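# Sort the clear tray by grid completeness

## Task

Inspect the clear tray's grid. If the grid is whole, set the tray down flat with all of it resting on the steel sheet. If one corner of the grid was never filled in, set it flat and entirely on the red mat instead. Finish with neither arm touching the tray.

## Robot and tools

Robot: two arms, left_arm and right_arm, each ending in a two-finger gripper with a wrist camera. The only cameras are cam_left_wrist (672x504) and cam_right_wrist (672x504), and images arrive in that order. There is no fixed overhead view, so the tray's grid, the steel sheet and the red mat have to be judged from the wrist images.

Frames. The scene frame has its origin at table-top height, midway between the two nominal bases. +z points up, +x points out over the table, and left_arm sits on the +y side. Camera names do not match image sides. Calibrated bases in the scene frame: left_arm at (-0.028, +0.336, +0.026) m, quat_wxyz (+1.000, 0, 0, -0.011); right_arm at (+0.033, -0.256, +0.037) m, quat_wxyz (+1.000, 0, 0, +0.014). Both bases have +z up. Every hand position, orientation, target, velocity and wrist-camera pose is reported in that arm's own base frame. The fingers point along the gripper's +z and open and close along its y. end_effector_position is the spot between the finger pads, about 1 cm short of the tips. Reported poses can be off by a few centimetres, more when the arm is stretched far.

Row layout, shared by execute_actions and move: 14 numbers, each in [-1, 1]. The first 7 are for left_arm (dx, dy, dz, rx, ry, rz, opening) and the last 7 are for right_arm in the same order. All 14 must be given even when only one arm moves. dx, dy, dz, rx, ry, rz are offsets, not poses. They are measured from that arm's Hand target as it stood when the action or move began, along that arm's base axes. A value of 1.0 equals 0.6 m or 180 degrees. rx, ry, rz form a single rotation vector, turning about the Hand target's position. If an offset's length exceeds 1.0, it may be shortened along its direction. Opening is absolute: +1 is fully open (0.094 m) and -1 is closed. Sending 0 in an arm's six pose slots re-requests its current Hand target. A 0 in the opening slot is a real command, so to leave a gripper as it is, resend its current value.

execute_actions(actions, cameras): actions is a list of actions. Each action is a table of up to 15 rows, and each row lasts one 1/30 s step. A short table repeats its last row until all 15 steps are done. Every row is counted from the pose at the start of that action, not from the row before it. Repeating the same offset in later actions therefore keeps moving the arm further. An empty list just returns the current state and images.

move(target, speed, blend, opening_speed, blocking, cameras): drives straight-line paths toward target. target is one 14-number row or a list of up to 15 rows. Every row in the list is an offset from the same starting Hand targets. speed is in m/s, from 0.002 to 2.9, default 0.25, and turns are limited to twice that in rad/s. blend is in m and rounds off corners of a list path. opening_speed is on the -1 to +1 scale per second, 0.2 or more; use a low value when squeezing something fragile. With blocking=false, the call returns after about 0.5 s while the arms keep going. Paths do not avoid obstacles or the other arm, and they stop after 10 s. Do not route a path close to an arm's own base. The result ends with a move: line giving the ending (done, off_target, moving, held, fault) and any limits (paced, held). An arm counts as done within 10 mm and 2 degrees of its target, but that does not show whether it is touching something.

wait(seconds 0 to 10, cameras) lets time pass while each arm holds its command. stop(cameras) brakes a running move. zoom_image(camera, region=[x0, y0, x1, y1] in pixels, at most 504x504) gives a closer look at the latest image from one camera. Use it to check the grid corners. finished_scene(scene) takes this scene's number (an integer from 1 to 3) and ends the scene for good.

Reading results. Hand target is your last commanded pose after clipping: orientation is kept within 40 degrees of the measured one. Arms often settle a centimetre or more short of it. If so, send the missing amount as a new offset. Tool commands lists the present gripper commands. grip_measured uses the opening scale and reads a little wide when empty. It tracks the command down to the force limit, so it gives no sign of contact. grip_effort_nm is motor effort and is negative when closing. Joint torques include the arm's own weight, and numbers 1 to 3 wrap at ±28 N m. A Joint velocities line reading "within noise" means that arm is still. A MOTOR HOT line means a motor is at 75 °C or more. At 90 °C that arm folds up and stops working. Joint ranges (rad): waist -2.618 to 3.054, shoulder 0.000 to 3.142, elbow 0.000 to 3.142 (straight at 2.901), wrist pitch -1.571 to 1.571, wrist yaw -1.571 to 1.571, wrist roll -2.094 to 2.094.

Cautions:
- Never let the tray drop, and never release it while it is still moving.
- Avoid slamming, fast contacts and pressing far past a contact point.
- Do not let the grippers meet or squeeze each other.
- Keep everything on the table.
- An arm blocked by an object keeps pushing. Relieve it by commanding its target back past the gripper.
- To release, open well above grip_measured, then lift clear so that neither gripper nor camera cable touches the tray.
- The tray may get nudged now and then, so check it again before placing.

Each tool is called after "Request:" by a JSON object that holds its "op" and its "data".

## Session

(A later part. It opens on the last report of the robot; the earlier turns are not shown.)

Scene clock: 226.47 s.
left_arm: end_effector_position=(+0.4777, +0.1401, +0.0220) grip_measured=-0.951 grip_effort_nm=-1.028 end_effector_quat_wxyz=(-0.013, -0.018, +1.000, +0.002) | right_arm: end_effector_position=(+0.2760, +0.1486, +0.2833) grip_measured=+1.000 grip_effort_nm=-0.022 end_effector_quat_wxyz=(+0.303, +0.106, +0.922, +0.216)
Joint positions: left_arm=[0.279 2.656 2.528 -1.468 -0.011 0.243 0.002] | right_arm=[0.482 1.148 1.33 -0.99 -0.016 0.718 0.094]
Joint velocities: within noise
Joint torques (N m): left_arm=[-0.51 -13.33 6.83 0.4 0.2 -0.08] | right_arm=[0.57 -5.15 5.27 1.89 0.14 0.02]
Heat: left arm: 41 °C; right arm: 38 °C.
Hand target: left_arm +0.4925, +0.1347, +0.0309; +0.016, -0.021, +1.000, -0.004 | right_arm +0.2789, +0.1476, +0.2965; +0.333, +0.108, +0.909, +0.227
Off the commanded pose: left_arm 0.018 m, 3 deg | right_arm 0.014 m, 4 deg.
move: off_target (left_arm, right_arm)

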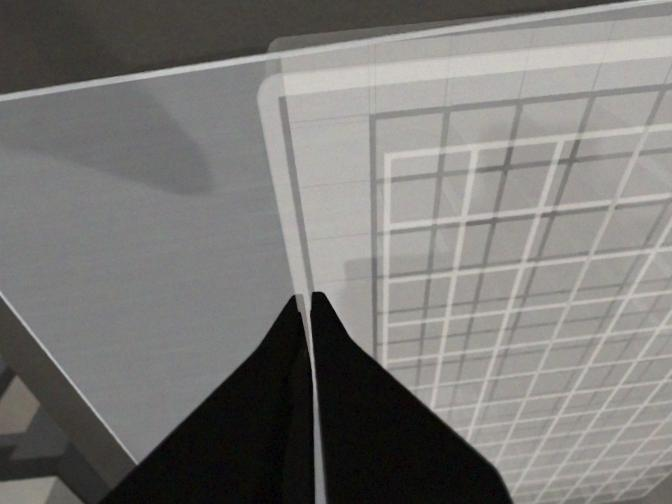

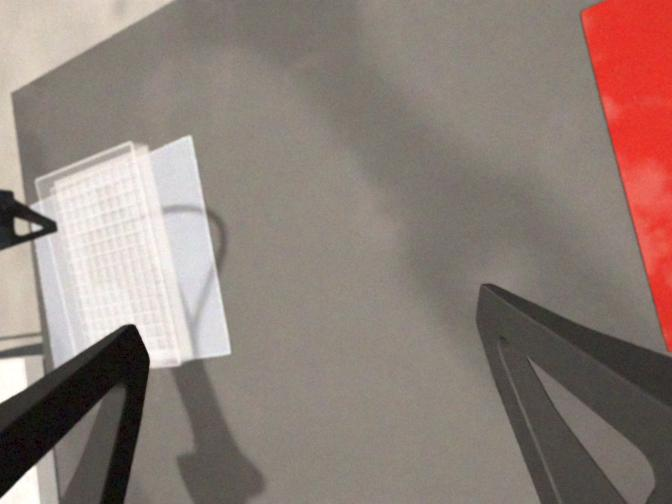

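Request:
{"op": "move", "data": {"target": [0.008,0,-0.014,0,0,0,-1,0.0,0,0,0,0,0,1], "speed": 0.03}}

Request:
{"op": "zoom_image", "data": {"camera": "cam_right_wrist", "region": [20, 120, 270, 390]}}

Scene clock: 232.30 s.
left_arm: end_effector_position=(+0.4809, +0.1411, +0.0195) grip_measured=-0.951 grip_effort_nm=-1.023 end_effector_quat_wxyz=(-0.010, -0.018, +1.000, +0.003) | right_arm: end_effector_position=(+0.2760, +0.1486, +0.2833) grip_measured=+1.000 grip_effort_nm=-0.012 end_effector_quat_wxyz=(+0.303, +0.106, +0.922, +0.216)
Joint positions: left_arm=[0.279 2.672 2.551 -1.468 -0.011 0.243 0.002] | right_arm=[0.482 1.148 1.33 -0.99 -0.016 0.718 0.094]
Joint velocities: within noise
Joint torques (N m): left_arm=[-0.76 -12.12 7.57 0.45 0.19 -0.1] | right_arm=[0.53 -5.18 5.3 1.86 0.13 0.01]
Heat: left arm: 40 °C; right arm: 39 °C.
Hand target: left_arm +0.4973, +0.1347, +0.0225; +0.016, -0.021, +1.000, -0.004 | right_arm +0.2789, +0.1476, +0.2965; +0.333, +0.108, +0.909, +0.227
Off the commanded pose: left_arm 0.018 m, 3 deg | right_arm 0.014 m, 4 deg.
move: off_target (left_arm, right_arm)

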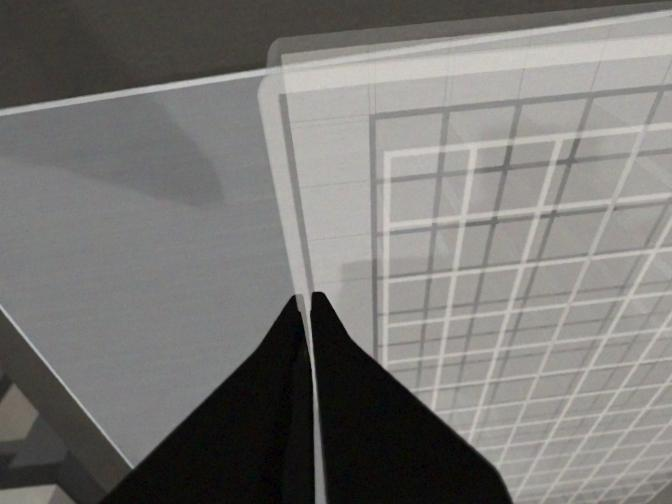

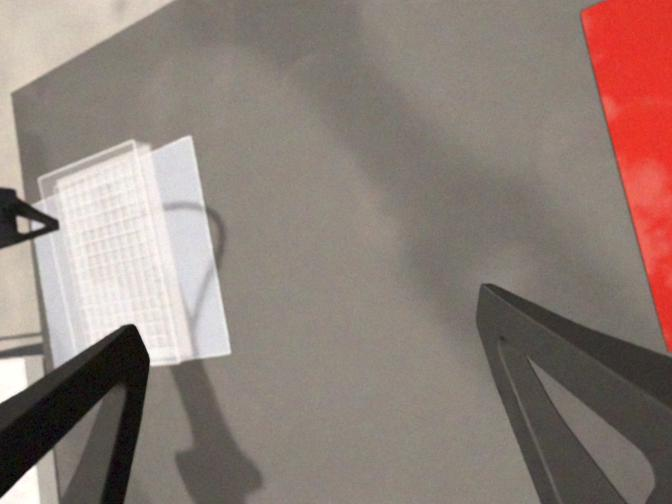

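Scaled by 1.867.

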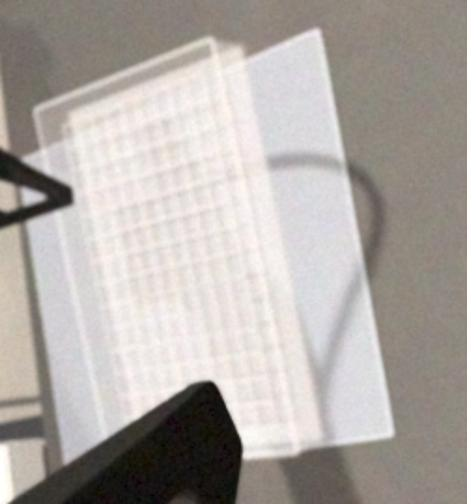

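Request:
{"op": "move", "data": {"target": [0.0,0,-0.02,0,0,0,-1,0.0,0,0,0,0,0,1], "speed": 0.03}}

Request:
{"op": "zoom_image", "data": {"camera": "cam_right_wrist", "region": [20, 120, 270, 390]}}

Scene clock: 237.67 s.
left_arm: end_effector_position=(+0.4809, +0.1411, +0.0195) grip_measured=-0.951 grip_effort_nm=-1.018 end_effector_quat_wxyz=(-0.010, -0.018, +1.000, +0.003) | right_arm: end_effector_position=(+0.2760, +0.1486, +0.2833) grip_measured=+1.000 grip_effort_nm=-0.017 end_effector_quat_wxyz=(+0.303, +0.106, +0.922, +0.216)
Joint positions: left_arm=[0.279 2.672 2.551 -1.468 -0.011 0.243 0.002] | right_arm=[0.482 1.148 1.33 -0.99 -0.016 0.718 0.094]
Joint velocities: within noise
Joint torques (N m): left_arm=[-0.76 -12.22 3.63 0.93 0.2 -0.1] | right_arm=[0.53 -5.22 5.27 1.88 0.15 0.03]
Heat: left arm: 39 °C; right arm: 39 °C.
Hand target: left_arm +0.4973, +0.1347, +0.0105; +0.016, -0.021, +1.000, -0.004 | right_arm +0.2789, +0.1476, +0.2965; +0.333, +0.108, +0.909, +0.227
Off the commanded pose: left_arm 0.020 m, 3 deg | right_arm 0.014 m, 4 deg.
move: off_target (left_arm, right_arm)

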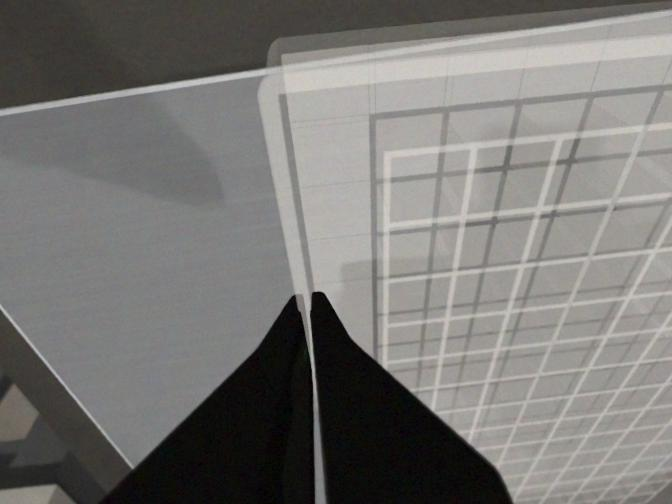

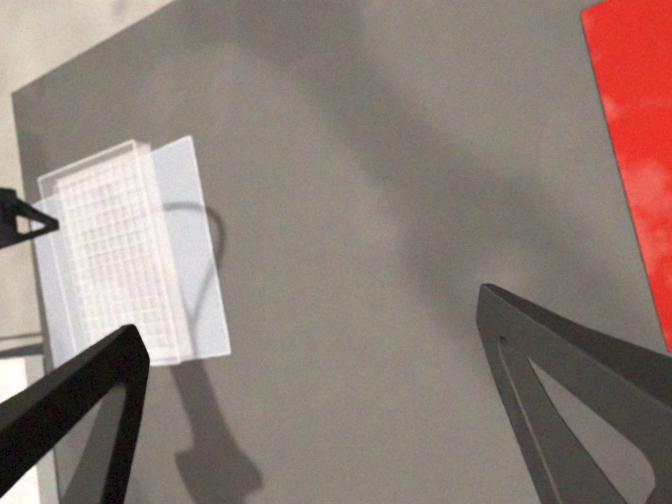

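Scaled by 1.867.

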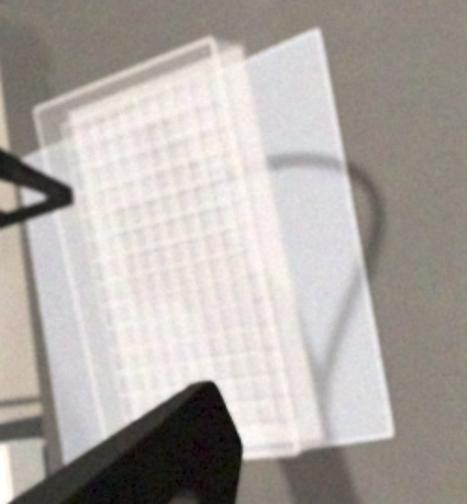

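Request:
{"op": "move", "data": {"target": [0.0,0,-0.012,0,0,0,-1,0.0,0,0,0,0,0,1], "speed": 0.03}}

Request:
{"op": "zoom_image", "data": {"camera": "cam_right_wrist", "region": [20, 120, 270, 390]}}

Scene clock: 242.33 s.
left_arm: end_effector_position=(+0.4825, +0.1407, +0.0099) grip_measured=-0.951 grip_effort_nm=-1.028 end_effector_quat_wxyz=(-0.010, -0.018, +1.000, +0.003) | right_arm: end_effector_position=(+0.2760, +0.1486, +0.2833) grip_measured=+1.000 grip_effort_nm=-0.012 end_effector_quat_wxyz=(+0.303, +0.106, +0.922, +0.216)
Joint positions: left_arm=[0.278 2.672 2.513 -1.428 -0.011 0.242 0.002] | right_arm=[0.482 1.148 1.33 -0.99 -0.016 0.718 0.094]
Joint velocities: within noise
Joint torques (N m): left_arm=[-0.73 -12.67 3.67 0.86 0.2 -0.09] | right_arm=[0.61 -5.18 5.41 1.85 0.13 0.01]
Heat: left arm: 39 °C; right arm: 39 °C.
Hand target: left_arm +0.4973, +0.1347, +0.0033; +0.016, -0.021, +1.000, -0.004 | right_arm +0.2789, +0.1476, +0.2965; +0.333, +0.108, +0.909, +0.227
Off the commanded pose: left_arm 0.017 m, 3 deg | right_arm 0.014 m, 4 deg.
move: off_target (left_arm, right_arm)

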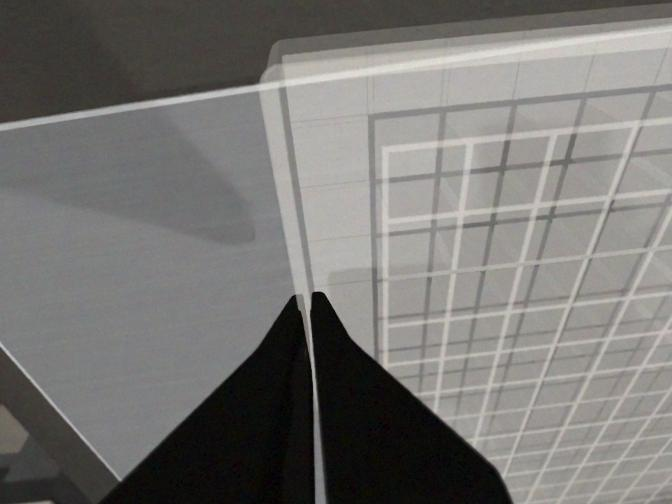

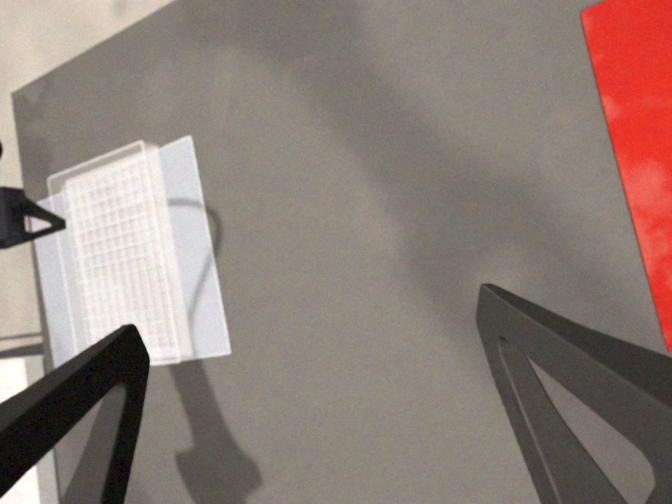

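Scaled by 1.867.

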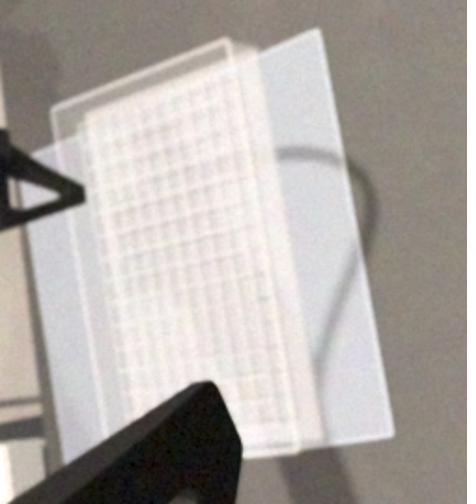

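Request:
{"op": "move", "data": {"target": [[0,0,0.1,0,0,0,-1,0,0,0,0,0,0,1],[-0.13,-0.02,0.12,0,0,0.25,-1,0,0,0,0,0,0,1],[-0.257,-0.04,0.12,0,0,0.5,-1,0,0,0,0,0,0,1]], "speed": [0.1,0.25,0.25]}}

Request:
{"op": "zoom_image", "data": {"camera": "cam_right_wrist", "region": [0, 100, 320, 400]}}

Scene clock: 283.57 s.
left_arm: end_effector_position=(+0.3325, +0.1004, +0.0561) grip_measured=-0.952 grip_effort_nm=-1.033 end_effector_quat_wxyz=(+0.034, +0.706, -0.707, -0.026) | right_arm: end_effector_position=(+0.2760, +0.1486, +0.2833) grip_measured=+1.000 grip_effort_nm=-0.017 end_effector_quat_wxyz=(+0.303, +0.106, +0.922, +0.216)
Joint positions: left_arm=[0.284 1.971 1.499 -1.182 -0.013 -1.285 0.002] | right_arm=[0.482 1.148 1.33 -0.99 -0.016 0.718 0.094]
Joint velocities: within noise
Joint torques (N m): left_arm=[0.75 -14.46 3.59 0.55 -0.12 -0.25] | right_arm=[0.59 -5.18 5.26 1.87 0.11 0.03]
Heat: left arm: 39 °C; right arm: 41 °C.
Hand target: left_arm +0.3431, +0.1107, +0.0753; -0.014, +0.721, -0.692, -0.008 | right_arm +0.2789, +0.1476, +0.2965; +0.333, +0.108, +0.909, +0.227
Off the commanded pose: left_arm 0.024 m, 6 deg | right_arm 0.014 m, 4 deg.
move: off_target (left_arm, right_arm)

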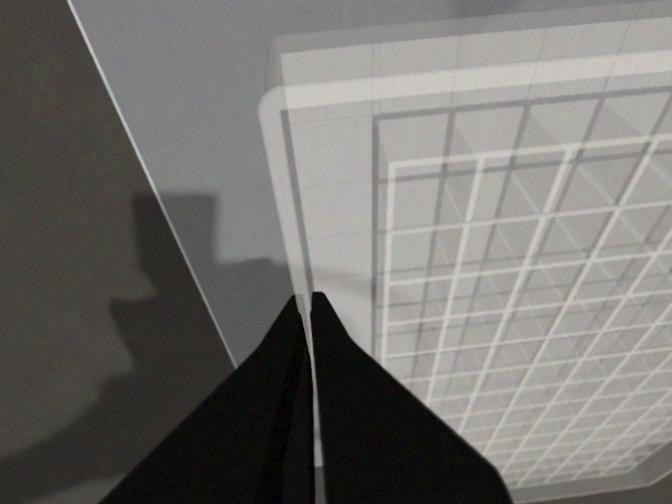

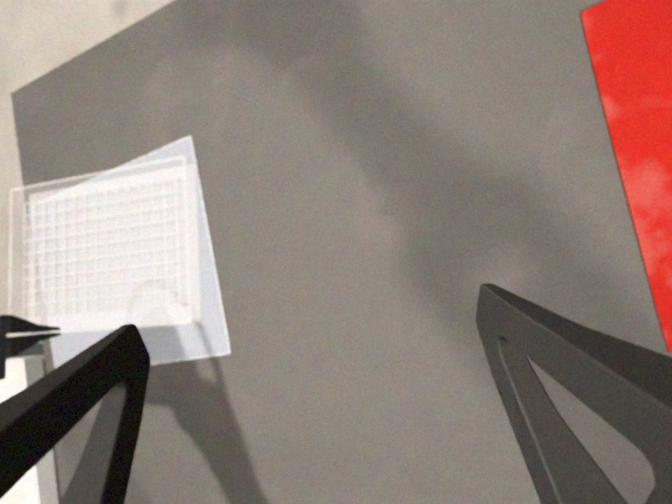

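Scaled by 1.575.

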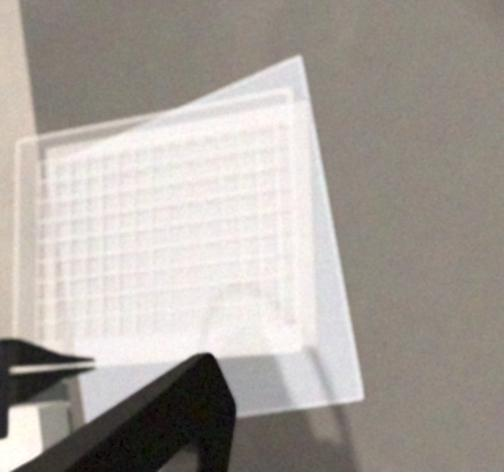

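Request:
{"op": "move", "data": {"target": [0.01,-0.03,-0.03,0,0,0.062,-1,0,0,0,0,0,0,1], "speed": 0.1}}

Request:
{"op": "zoom_image", "data": {"camera": "cam_right_wrist", "region": [0, 100, 320, 400]}}

Scene clock: 289.97 s.
left_arm: end_effector_position=(+0.3421, +0.0869, +0.0465) grip_measured=-0.952 grip_effort_nm=-1.033 end_effector_quat_wxyz=(+0.019, +0.776, -0.630, -0.018) | right_arm: end_effector_position=(+0.2760, +0.1486, +0.2833) grip_measured=+1.000 grip_effort_nm=-0.017 end_effector_quat_wxyz=(+0.303, +0.106, +0.922, +0.216)
Joint positions: left_arm=[0.243 1.971 1.462 -1.113 -0.007 -1.535 0.002] | right_arm=[0.482 1.148 1.33 -0.99 -0.016 0.718 0.094]
Joint velocities: within noise
Joint torques (N m): left_arm=[-0.27 -12.26 3.47 0.51 -0.19 -0.24] | right_arm=[0.39 -5.22 5.26 1.86 0.17 0.03]
Heat: left arm: 39 °C; right arm: 41 °C.
Hand target: left_arm +0.3491, +0.0927, +0.0573; -0.013, +0.785, -0.619, -0.009 | right_arm +0.2789, +0.1476, +0.2965; +0.333, +0.108, +0.909, +0.227
Off the commanded pose: left_arm 0.014 m, 4 deg | right_arm 0.014 m, 4 deg.
move: off_target (left_arm, right_arm)

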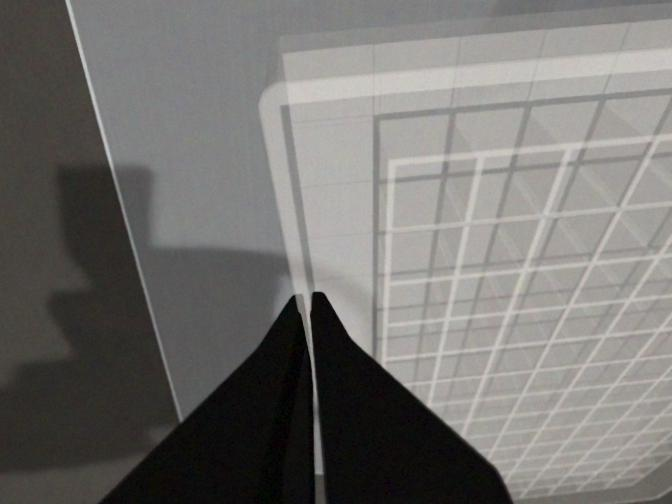

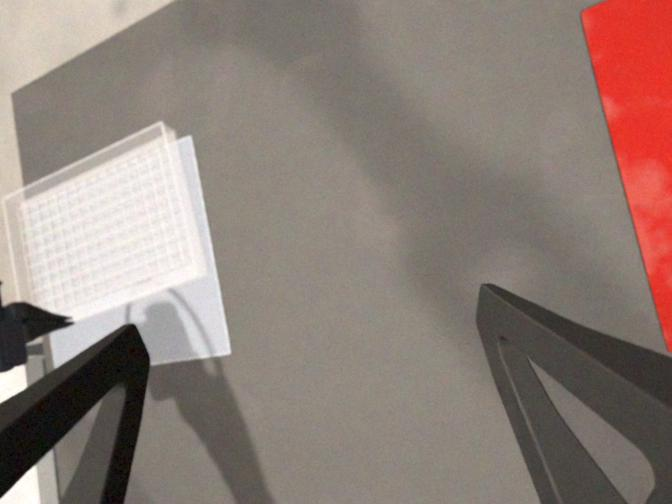

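Scaled by 1.575.

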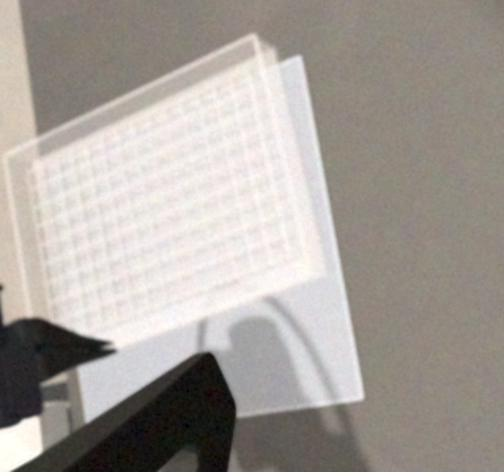

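Request:
{"op": "move", "data": {"target": [-0.045,-0.025,-0.05,0,0,-0.008,-1,0,0,0,0,0,0,1], "speed": 0.08}}

Request:
{"op": "zoom_image", "data": {"camera": "cam_right_wrist", "region": [0, 100, 320, 400]}}

Scene clock: 296.80 s.
left_arm: end_effector_position=(+0.3191, +0.0778, +0.0135) grip_measured=-0.952 grip_effort_nm=-1.028 end_effector_quat_wxyz=(+0.013, +0.786, -0.618, -0.013) | right_arm: end_effector_position=(+0.2760, +0.1486, +0.2833) grip_measured=+1.000 grip_effort_nm=-0.017 end_effector_quat_wxyz=(+0.303, +0.106, +0.922, +0.216)
Joint positions: left_arm=[0.233 1.913 1.241 -0.936 -0.005 -1.575 0.002] | right_arm=[0.482 1.148 1.33 -0.99 -0.016 0.718 0.094]
Joint velocities: within noise
Joint torques (N m): left_arm=[-0.92 -12.85 2.96 0.25 -0.23 0.09] | right_arm=[0.42 -5.11 5.33 1.87 0.17 0.01]
Heat: left arm: 39 °C; right arm: 42 °C.
Hand target: left_arm +0.3221, +0.0777, +0.0273; -0.013, +0.778, -0.629, -0.009 | right_arm +0.2789, +0.1476, +0.2965; +0.333, +0.108, +0.909, +0.227
Off the commanded pose: left_arm 0.014 m, 3 deg | right_arm 0.014 m, 4 deg.
move: off_target (left_arm, right_arm)

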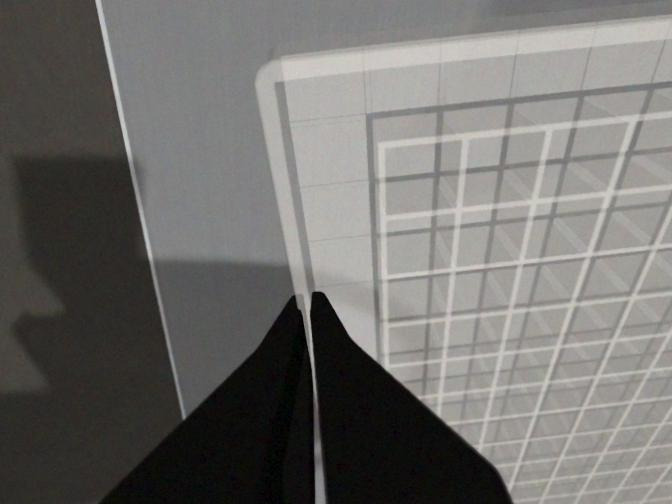

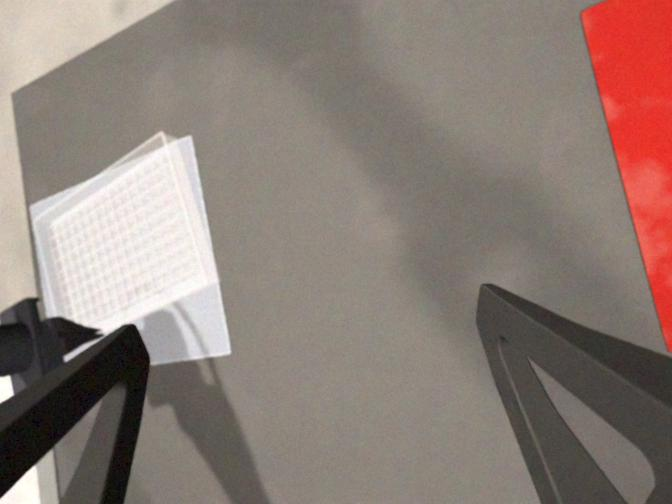

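Scaled by 1.575.

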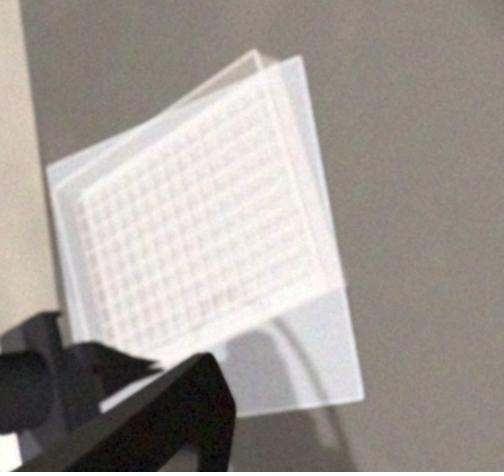

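Request:
{"op": "move", "data": {"target": [0,-0.018,-0.012,0,0,-0.008,-1,0,0,0,0,0,0,1], "speed": 0.05}}

Request:
{"op": "zoom_image", "data": {"camera": "cam_right_wrist", "region": [0, 100, 320, 400]}}

Scene clock: 312.50 s.
left_arm: end_effector_position=(+0.3209, +0.0673, +0.0076) grip_measured=-0.952 grip_effort_nm=-1.023 end_effector_quat_wxyz=(+0.008, +0.778, -0.628, -0.010) | right_arm: end_effector_position=(+0.2760, +0.1486, +0.2833) grip_measured=+1.000 grip_effort_nm=-0.017 end_effector_quat_wxyz=(+0.303, +0.106, +0.922, +0.216)
Joint positions: left_arm=[0.201 1.912 1.214 -0.899 -0.005 -1.582 0.002] | right_arm=[0.482 1.148 1.33 -0.99 -0.016 0.718 0.094]
Joint velocities: within noise
Joint torques (N m): left_arm=[-0.88 -12.45 2.89 0.22 -0.24 0.11] | right_arm=[0.55 -5.12 5.31 1.88 0.15 -0.01]
Heat: left arm: 38 °C; right arm: 42 °C.
Hand target: left_arm +0.3221, +0.0669, +0.0201; -0.013, +0.770, -0.638, -0.009 | right_arm +0.2789, +0.1476, +0.2965; +0.333, +0.108, +0.909, +0.227
Off the commanded pose: left_arm 0.013 m, 3 deg | right_arm 0.014 m, 4 deg.
move: off_target (left_arm, right_arm)

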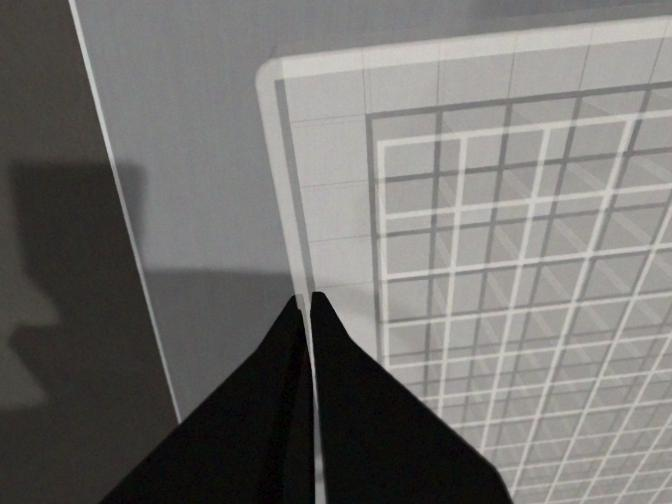

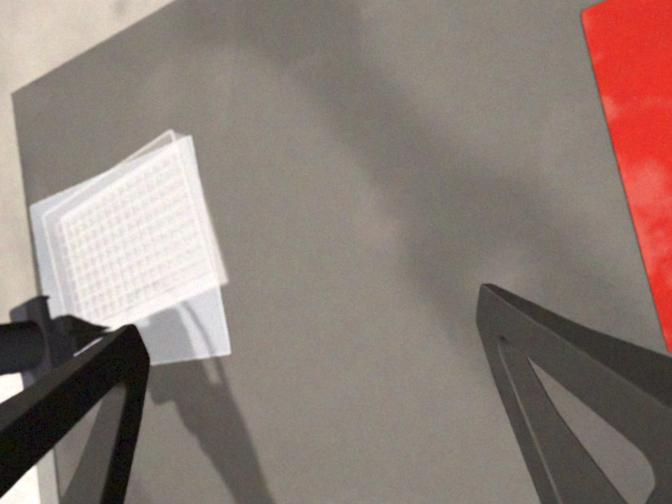

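Scaled by 1.575.

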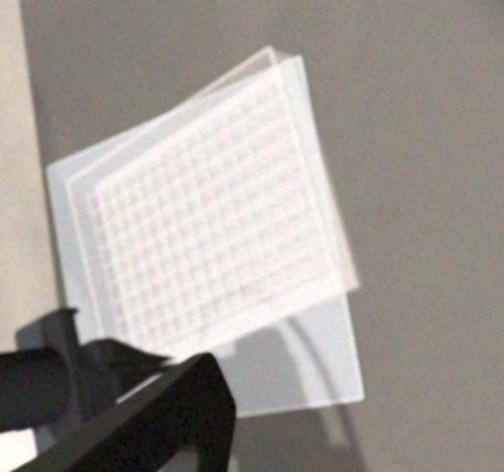

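Request:
{"op": "move", "data": {"target": [[0,0,0.03,0,0,0,-1,0,0,0,0,0,0,1],[-0.03,0.05,0.03,0,0,-0.055,-1,0,0,0,0,0,0,1]], "speed": 0.08}}

Request:
{"op": "zoom_image", "data": {"camera": "cam_right_wrist", "region": [0, 100, 320, 400]}}

Scene clock: 342.40 s.
left_arm: end_effector_position=(+0.3015, +0.0949, +0.0206) grip_measured=-0.952 grip_effort_nm=-1.023 end_effector_quat_wxyz=(+0.008, +0.716, -0.698, -0.020) | right_arm: end_effector_position=(+0.2760, +0.1486, +0.2833) grip_measured=+1.000 grip_effort_nm=-0.017 end_effector_quat_wxyz=(+0.303, +0.106, +0.922, +0.216)
Joint positions: left_arm=[0.287 1.856 1.195 -0.943 -0.026 -1.311 0.002] | right_arm=[0.482 1.148 1.33 -0.99 -0.016 0.718 0.094]
Joint velocities: within noise
Joint torques (N m): left_arm=[0.51 -13.04 3.37 0.15 -0.07 0.17] | right_arm=[0.59 -5.2 5.33 1.87 0.13 0.03]
Heat: left arm: 36 °C; right arm: 44 °C.
Hand target: left_arm +0.3041, +0.0969, +0.0381; -0.014, +0.712, -0.702, -0.008 | right_arm +0.2789, +0.1476, +0.2965; +0.333, +0.108, +0.909, +0.227
Off the commanded pose: left_arm 0.018 m, 3 deg | right_arm 0.014 m, 4 deg.
move: off_target (left_arm, right_arm)

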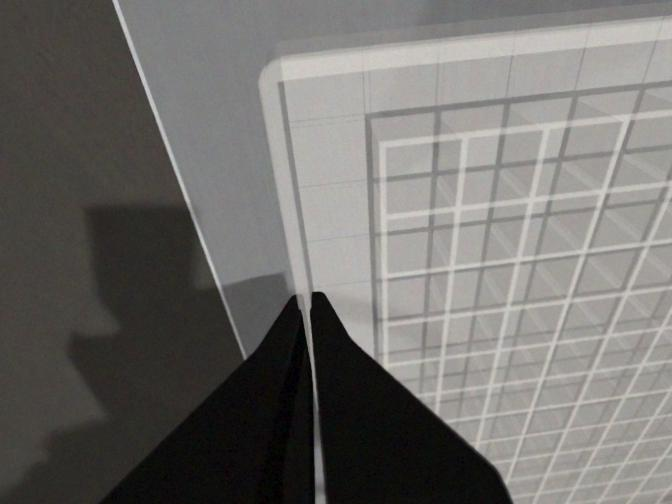

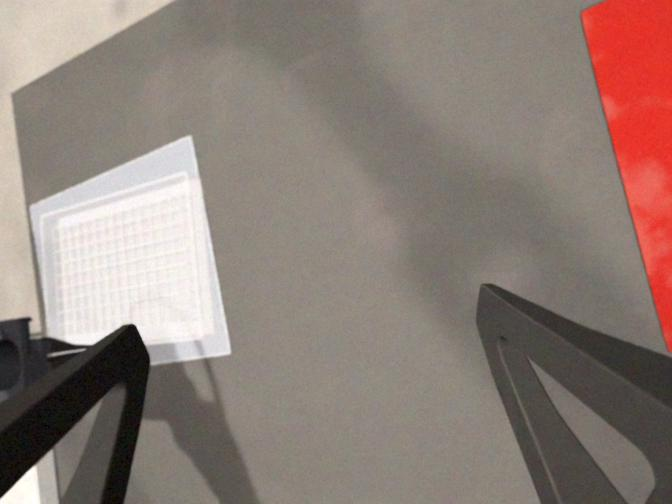

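Scaled by 1.575.

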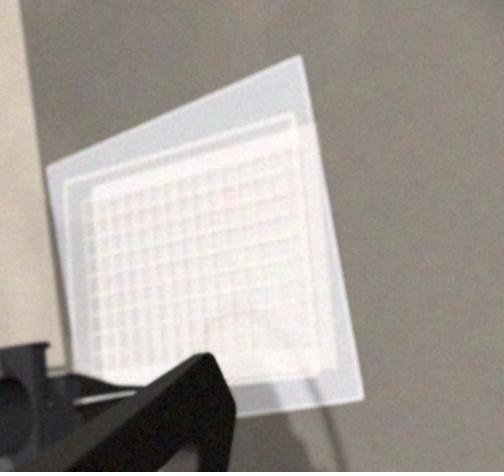

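Request:
{"op": "move", "data": {"target": [[0.015,0.0,0,0,0,0.02,-1,0,0,0,0,0,0,1],[0.015,0.0,-0.033,0,0,0.02,-1,0,0,0,0,0,0,1]], "speed": 0.05}}

Request:
{"op": "zoom_image", "data": {"camera": "cam_right_wrist", "region": [0, 100, 320, 400]}}

Scene clock: 348.77 s.
left_arm: end_effector_position=(+0.3029, +0.0933, +0.0191) grip_measured=-0.952 grip_effort_nm=-1.023 end_effector_quat_wxyz=(+0.005, +0.726, -0.687, -0.018) | right_arm: end_effector_position=(+0.2760, +0.1486, +0.2833) grip_measured=+1.000 grip_effort_nm=-0.017 end_effector_quat_wxyz=(+0.303, +0.106, +0.922, +0.216)
Joint positions: left_arm=[0.281 1.856 1.189 -0.931 -0.026 -1.346 0.002] | right_arm=[0.482 1.148 1.33 -0.99 -0.016 0.718 0.094]
Joint velocities: within noise
Joint torques (N m): left_arm=[-0.16 -7.62 3.52 0.72 -0.06 -0.12] | right_arm=[0.57 -5.12 5.35 1.87 0.15 0.01]
Heat: left arm: 36 °C; right arm: 44 °C.
Hand target: left_arm +0.3131, +0.0969, +0.0183; -0.014, +0.733, -0.680, -0.008 | right_arm +0.2789, +0.1476, +0.2965; +0.333, +0.108, +0.909, +0.227
Off the commanded pose: left_arm 0.011 m, 3 deg | right_arm 0.014 m, 4 deg.
move: off_target (left_arm, right_arm)

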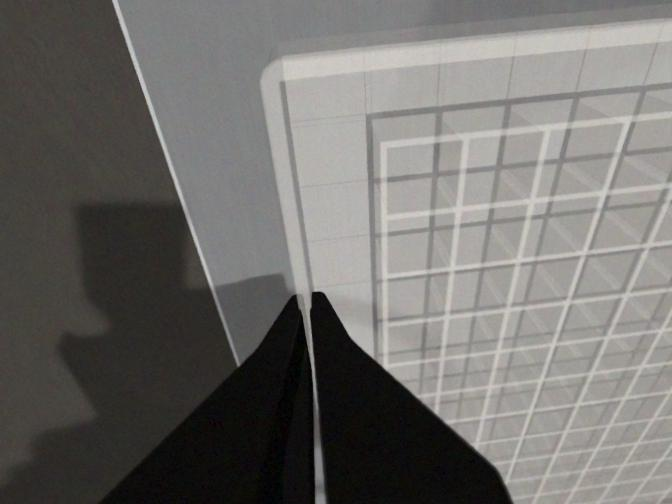

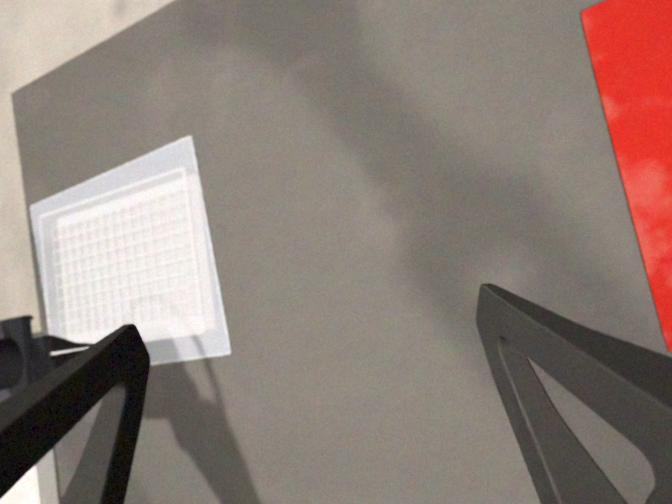

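Scaled by 1.575.

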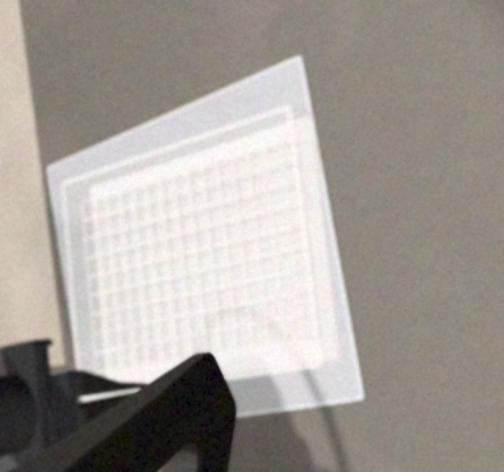

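Request:
{"op": "move", "data": {"target": [0,0,-0.022,0,0,0.0,-1,0,0,0,0,0,0,1], "speed": 0.03}}

Request:
{"op": "zoom_image", "data": {"camera": "cam_right_wrist", "region": [0, 100, 320, 400]}}

Scene clock: 353.40 s.
left_arm: end_effector_position=(+0.3067, +0.0930, +0.0094) grip_measured=-0.952 grip_effort_nm=-1.018 end_effector_quat_wxyz=(-0.001, +0.727, -0.686, -0.010) | right_arm: end_effector_position=(+0.2760, +0.1486, +0.2833) grip_measured=+1.000 grip_effort_nm=-0.012 end_effector_quat_wxyz=(+0.303, +0.106, +0.922, +0.216)
Joint positions: left_arm=[0.281 1.869 1.163 -0.874 -0.019 -1.348 0.002] | right_arm=[0.482 1.148 1.33 -0.99 -0.016 0.718 0.094]
Joint velocities: within noise
Joint torques (N m): left_arm=[-0.12 -6.93 3.26 0.68 -0.09 -0.1] | right_arm=[0.4 -5.18 5.37 1.85 0.14 0.01]
Heat: left arm: 35 °C; right arm: 44 °C.
Hand target: left_arm +0.3131, +0.0969, +0.0051; -0.014, +0.733, -0.680, -0.008 | right_arm +0.2789, +0.1476, +0.2965; +0.333, +0.108, +0.909, +0.227
Off the commanded pose: left_arm 0.009 m, 2 deg | right_arm 0.014 m, 4 deg.
move: off_target (right_arm)

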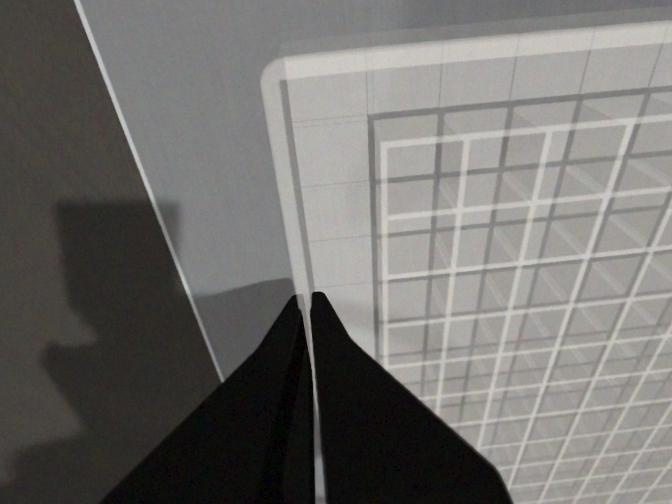

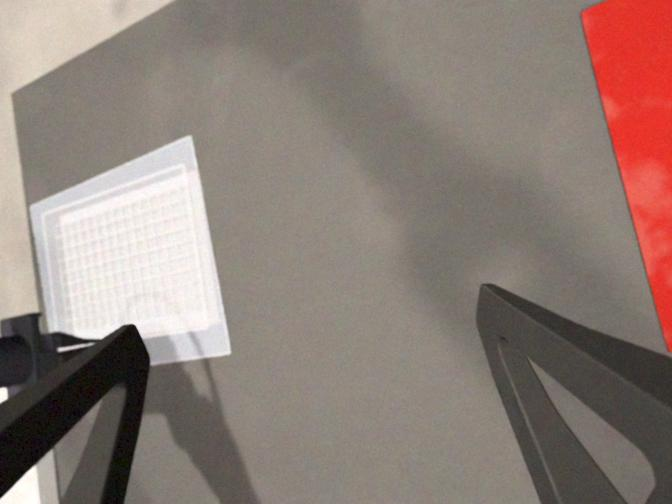

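Scaled by 1.575.

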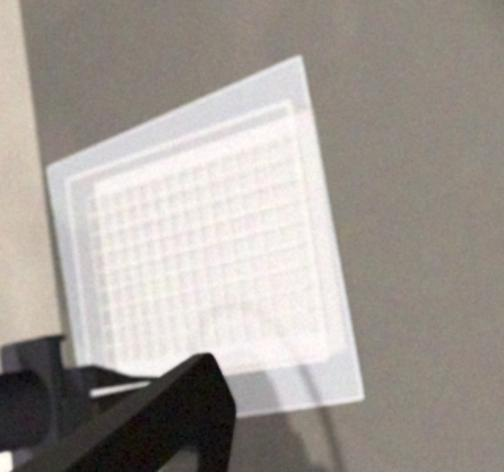

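Request:
{"op": "move", "data": {"target": [0,0.02,-0.014,0,0,0.004,-1,0,0,0,0,0,0,1], "speed": 0.03}}

Request:
{"op": "zoom_image", "data": {"camera": "cam_right_wrist", "region": [0, 100, 320, 400]}}

Scene clock: 358.43 s.
left_arm: end_effector_position=(+0.3100, +0.0979, +0.0014) grip_measured=-0.952 grip_effort_nm=-1.023 end_effector_quat_wxyz=(+0.001, +0.728, -0.685, -0.003) | right_arm: end_effector_position=(+0.2760, +0.1486, +0.2833) grip_measured=+1.000 grip_effort_nm=-0.017 end_effector_quat_wxyz=(+0.303, +0.106, +0.922, +0.216)
Joint positions: left_arm=[0.301 1.895 1.163 -0.843 -0.003 -1.331 0.002] | right_arm=[0.482 1.148 1.33 -0.99 -0.016 0.718 0.094]
Joint velocities: within noise
Joint torques (N m): left_arm=[1.01 -6.95 3.19 0.67 -0.22 -0.07] | right_arm=[0.5 -5.16 5.3 1.89 0.13 0.01]
Heat: left arm: 35 °C; right arm: 44 °C.
Hand target: left_arm +0.3131, +0.1089, -0.0033; -0.014, +0.738, -0.675, -0.008 | right_arm +0.2789, +0.1476, +0.2965; +0.333, +0.108, +0.909, +0.227
Off the commanded pose: left_arm 0.012 m, 2 deg | right_arm 0.014 m, 4 deg.
move: off_target (left_arm, right_arm)

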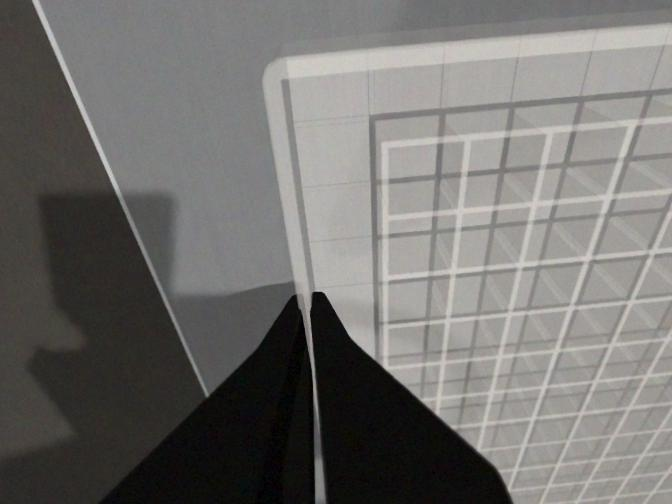

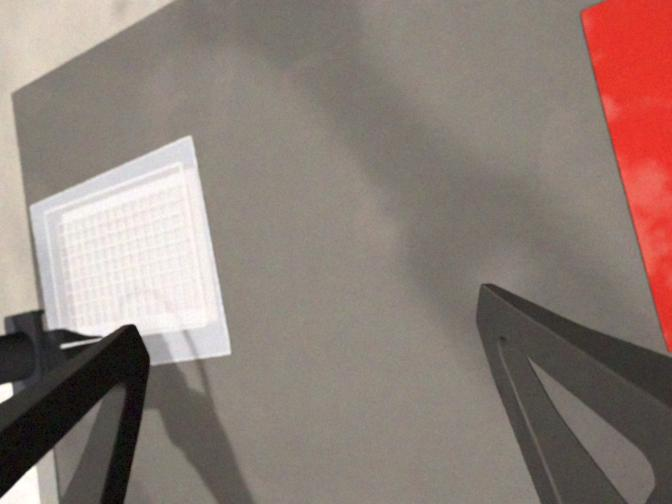

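Scaled by 1.575.

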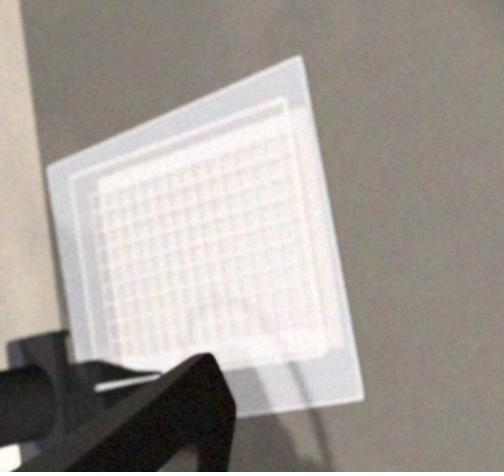

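Request:
{"op": "move", "data": {"target": [0,0,0,0,0,0,-0.6,0,0,0,0,0,0,1], "opening_speed": 0.2}}

Request:
{"op": "move", "data": {"target": [0,0,0.2,0,0,0,-0.6,0,0,0,0,0,0,1], "speed": 0.1}}

Request:
{"op": "zoom_image", "data": {"camera": "cam_right_wrist", "region": [0, 100, 320, 400]}}

Scene clock: 365.97 s.
left_arm: end_effector_position=(+0.3115, +0.1031, +0.0014) grip_measured=-0.602 grip_effort_nm=0.120 end_effector_quat_wxyz=(-0.005, +0.733, -0.680, -0.001) | right_arm: end_effector_position=(+0.2760, +0.1486, +0.2833) grip_measured=+1.000 grip_effort_nm=-0.012 end_effector_quat_wxyz=(+0.303, +0.106, +0.922, +0.216)
Joint positions: left_arm=[0.313 1.895 1.163 -0.831 -0.007 -1.332 0.019] | right_arm=[0.482 1.148 1.33 -0.99 -0.016 0.718 0.094]
Joint velocities: within noise
Joint torques (N m): left_arm=[0.62 -6.9 3.22 0.55 -0.18 -0.05] | right_arm=[0.51 -5.22 5.34 1.89 0.15 0.01]
Heat: left arm: 34 °C; right arm: 45 °C.
Hand target: left_arm +0.3131, +0.1089, -0.0033; -0.014, +0.738, -0.675, -0.008 | right_arm +0.2789, +0.1476, +0.2965; +0.333, +0.108, +0.909, +0.227
Off the commanded pose: left_arm 0.008 m, 2 deg | right_arm 0.014 m, 4 deg.
move: off_target (right_arm)

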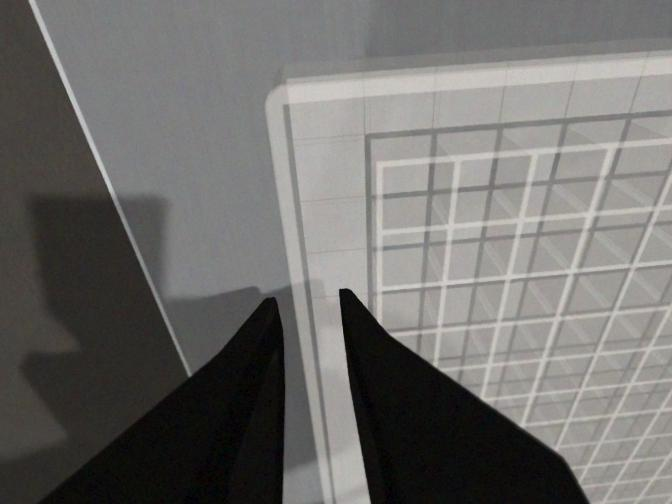

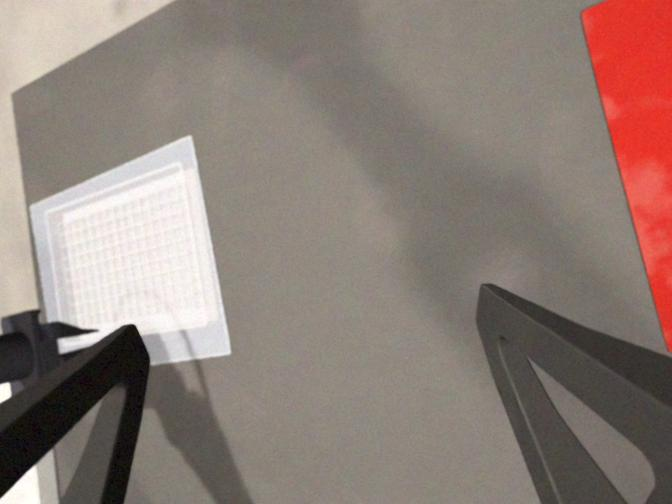

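Scene clock: 368.20 s.
left_arm: end_effector_position=(+0.3091, +0.1024, +0.0951) grip_measured=-0.602 grip_effort_nm=0.125 end_effector_quat_wxyz=(+0.016, +0.733, -0.680, -0.013) | right_arm: end_effector_position=(+0.2760, +0.1486, +0.2833) grip_measured=+1.000 grip_effort_nm=-0.022 end_effector_quat_wxyz=(+0.303, +0.106, +0.922, +0.216)
Joint positions: left_arm=[0.313 1.821 1.457 -1.247 -0.007 -1.334 0.019] | right_arm=[0.482 1.148 1.33 -0.99 -0.016 0.718 0.094]
Joint velocities: within noise
Joint torques (N m): left_arm=[0.65 -11.38 6.6 0.01 -0.19 -0.04] | right_arm=[0.55 -5.15 5.3 1.89 0.13 0.01]
Heat: left arm: 35 °C; right arm: 45 °C.
Hand target: left_arm +0.3131, +0.1089, +0.1167; -0.014, +0.738, -0.675, -0.008 | right_arm +0.2789, +0.1476, +0.2965; +0.333, +0.108, +0.909, +0.227
Off the commanded pose: left_arm 0.023 m, 4 deg | right_arm 0.014 m, 4 deg.
move: off_target (left_arm, right_arm)

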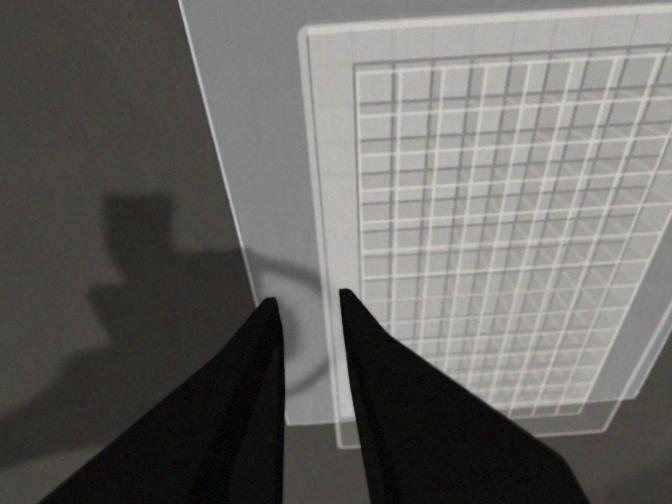

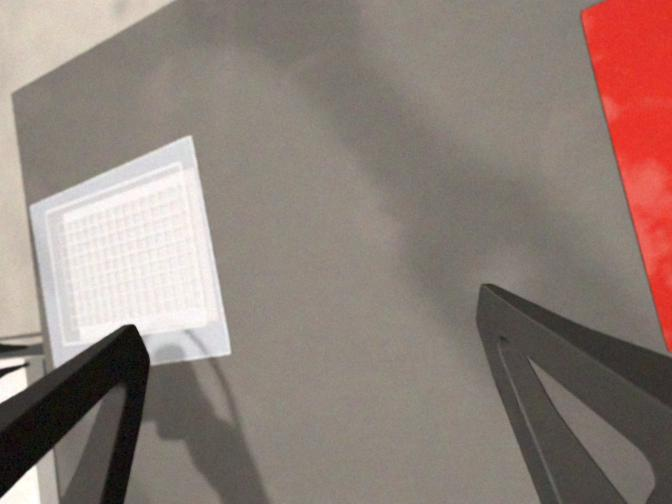

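Scaled by 1.575.

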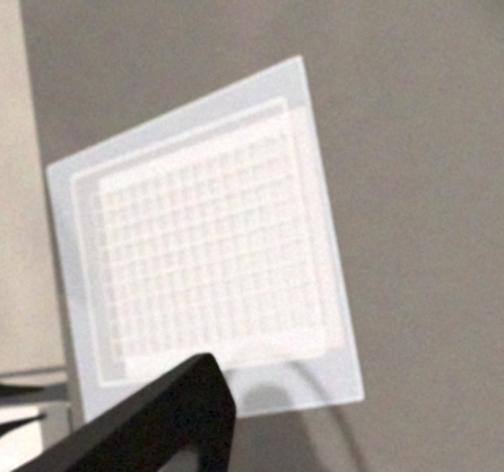

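Request:
{"op": "move", "data": {"target": [0.0,-0.3,0.1,0,0,0,-0.6,0,-0.35,0,0,0,0,1]}}

Scene clock: 376.77 s.
left_arm: end_effector_position=(+0.3097, -0.0760, +0.1715) grip_measured=-0.602 grip_effort_nm=0.125 end_effector_quat_wxyz=(-0.005, +0.732, -0.681, -0.003) | right_arm: end_effector_position=(+0.2761, -0.0665, +0.2827) grip_measured=+1.000 grip_effort_nm=-0.017 end_effector_quat_wxyz=(+0.319, +0.124, +0.914, +0.217)
Joint positions: left_arm=[-0.25 1.763 1.691 -1.498 -0.011 -1.892 0.019] | right_arm=[-0.653 1.28 1.45 -1.323 -0.694 -0.23 0.094]
Joint velocities: within noise
Joint torques (N m): left_arm=[0.35 -6.23 6.64 0.04 -0.18 -0.06] | right_arm=[-0.29 -2.51 8.73 0.59 -0.84 -0.24]
Heat: left arm: 35 °C; right arm: 44 °C.
Hand target: left_arm +0.3131, -0.0711, +0.1767; -0.014, +0.738, -0.675, -0.008 | right_arm +0.2789, -0.0624, +0.2965; +0.333, +0.108, +0.909, +0.227
Off the commanded pose: left_arm 0.008 m, 2 deg | right_arm 0.015 m, 3 deg.
move: off_target (right_arm)

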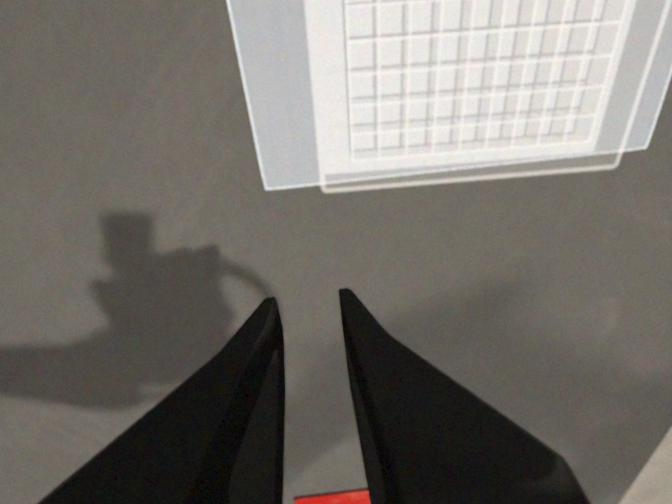

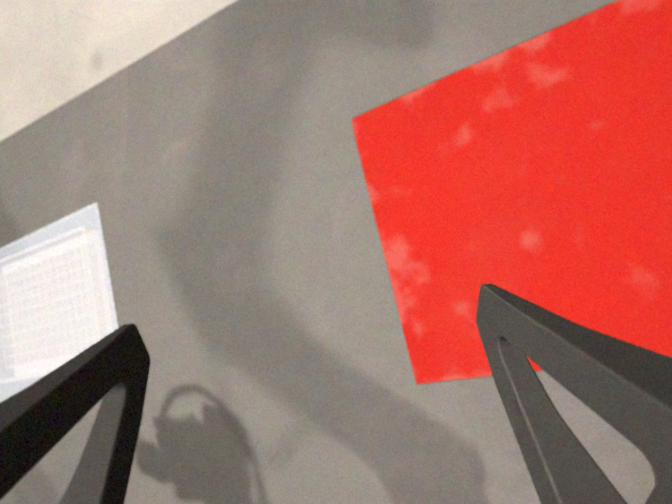

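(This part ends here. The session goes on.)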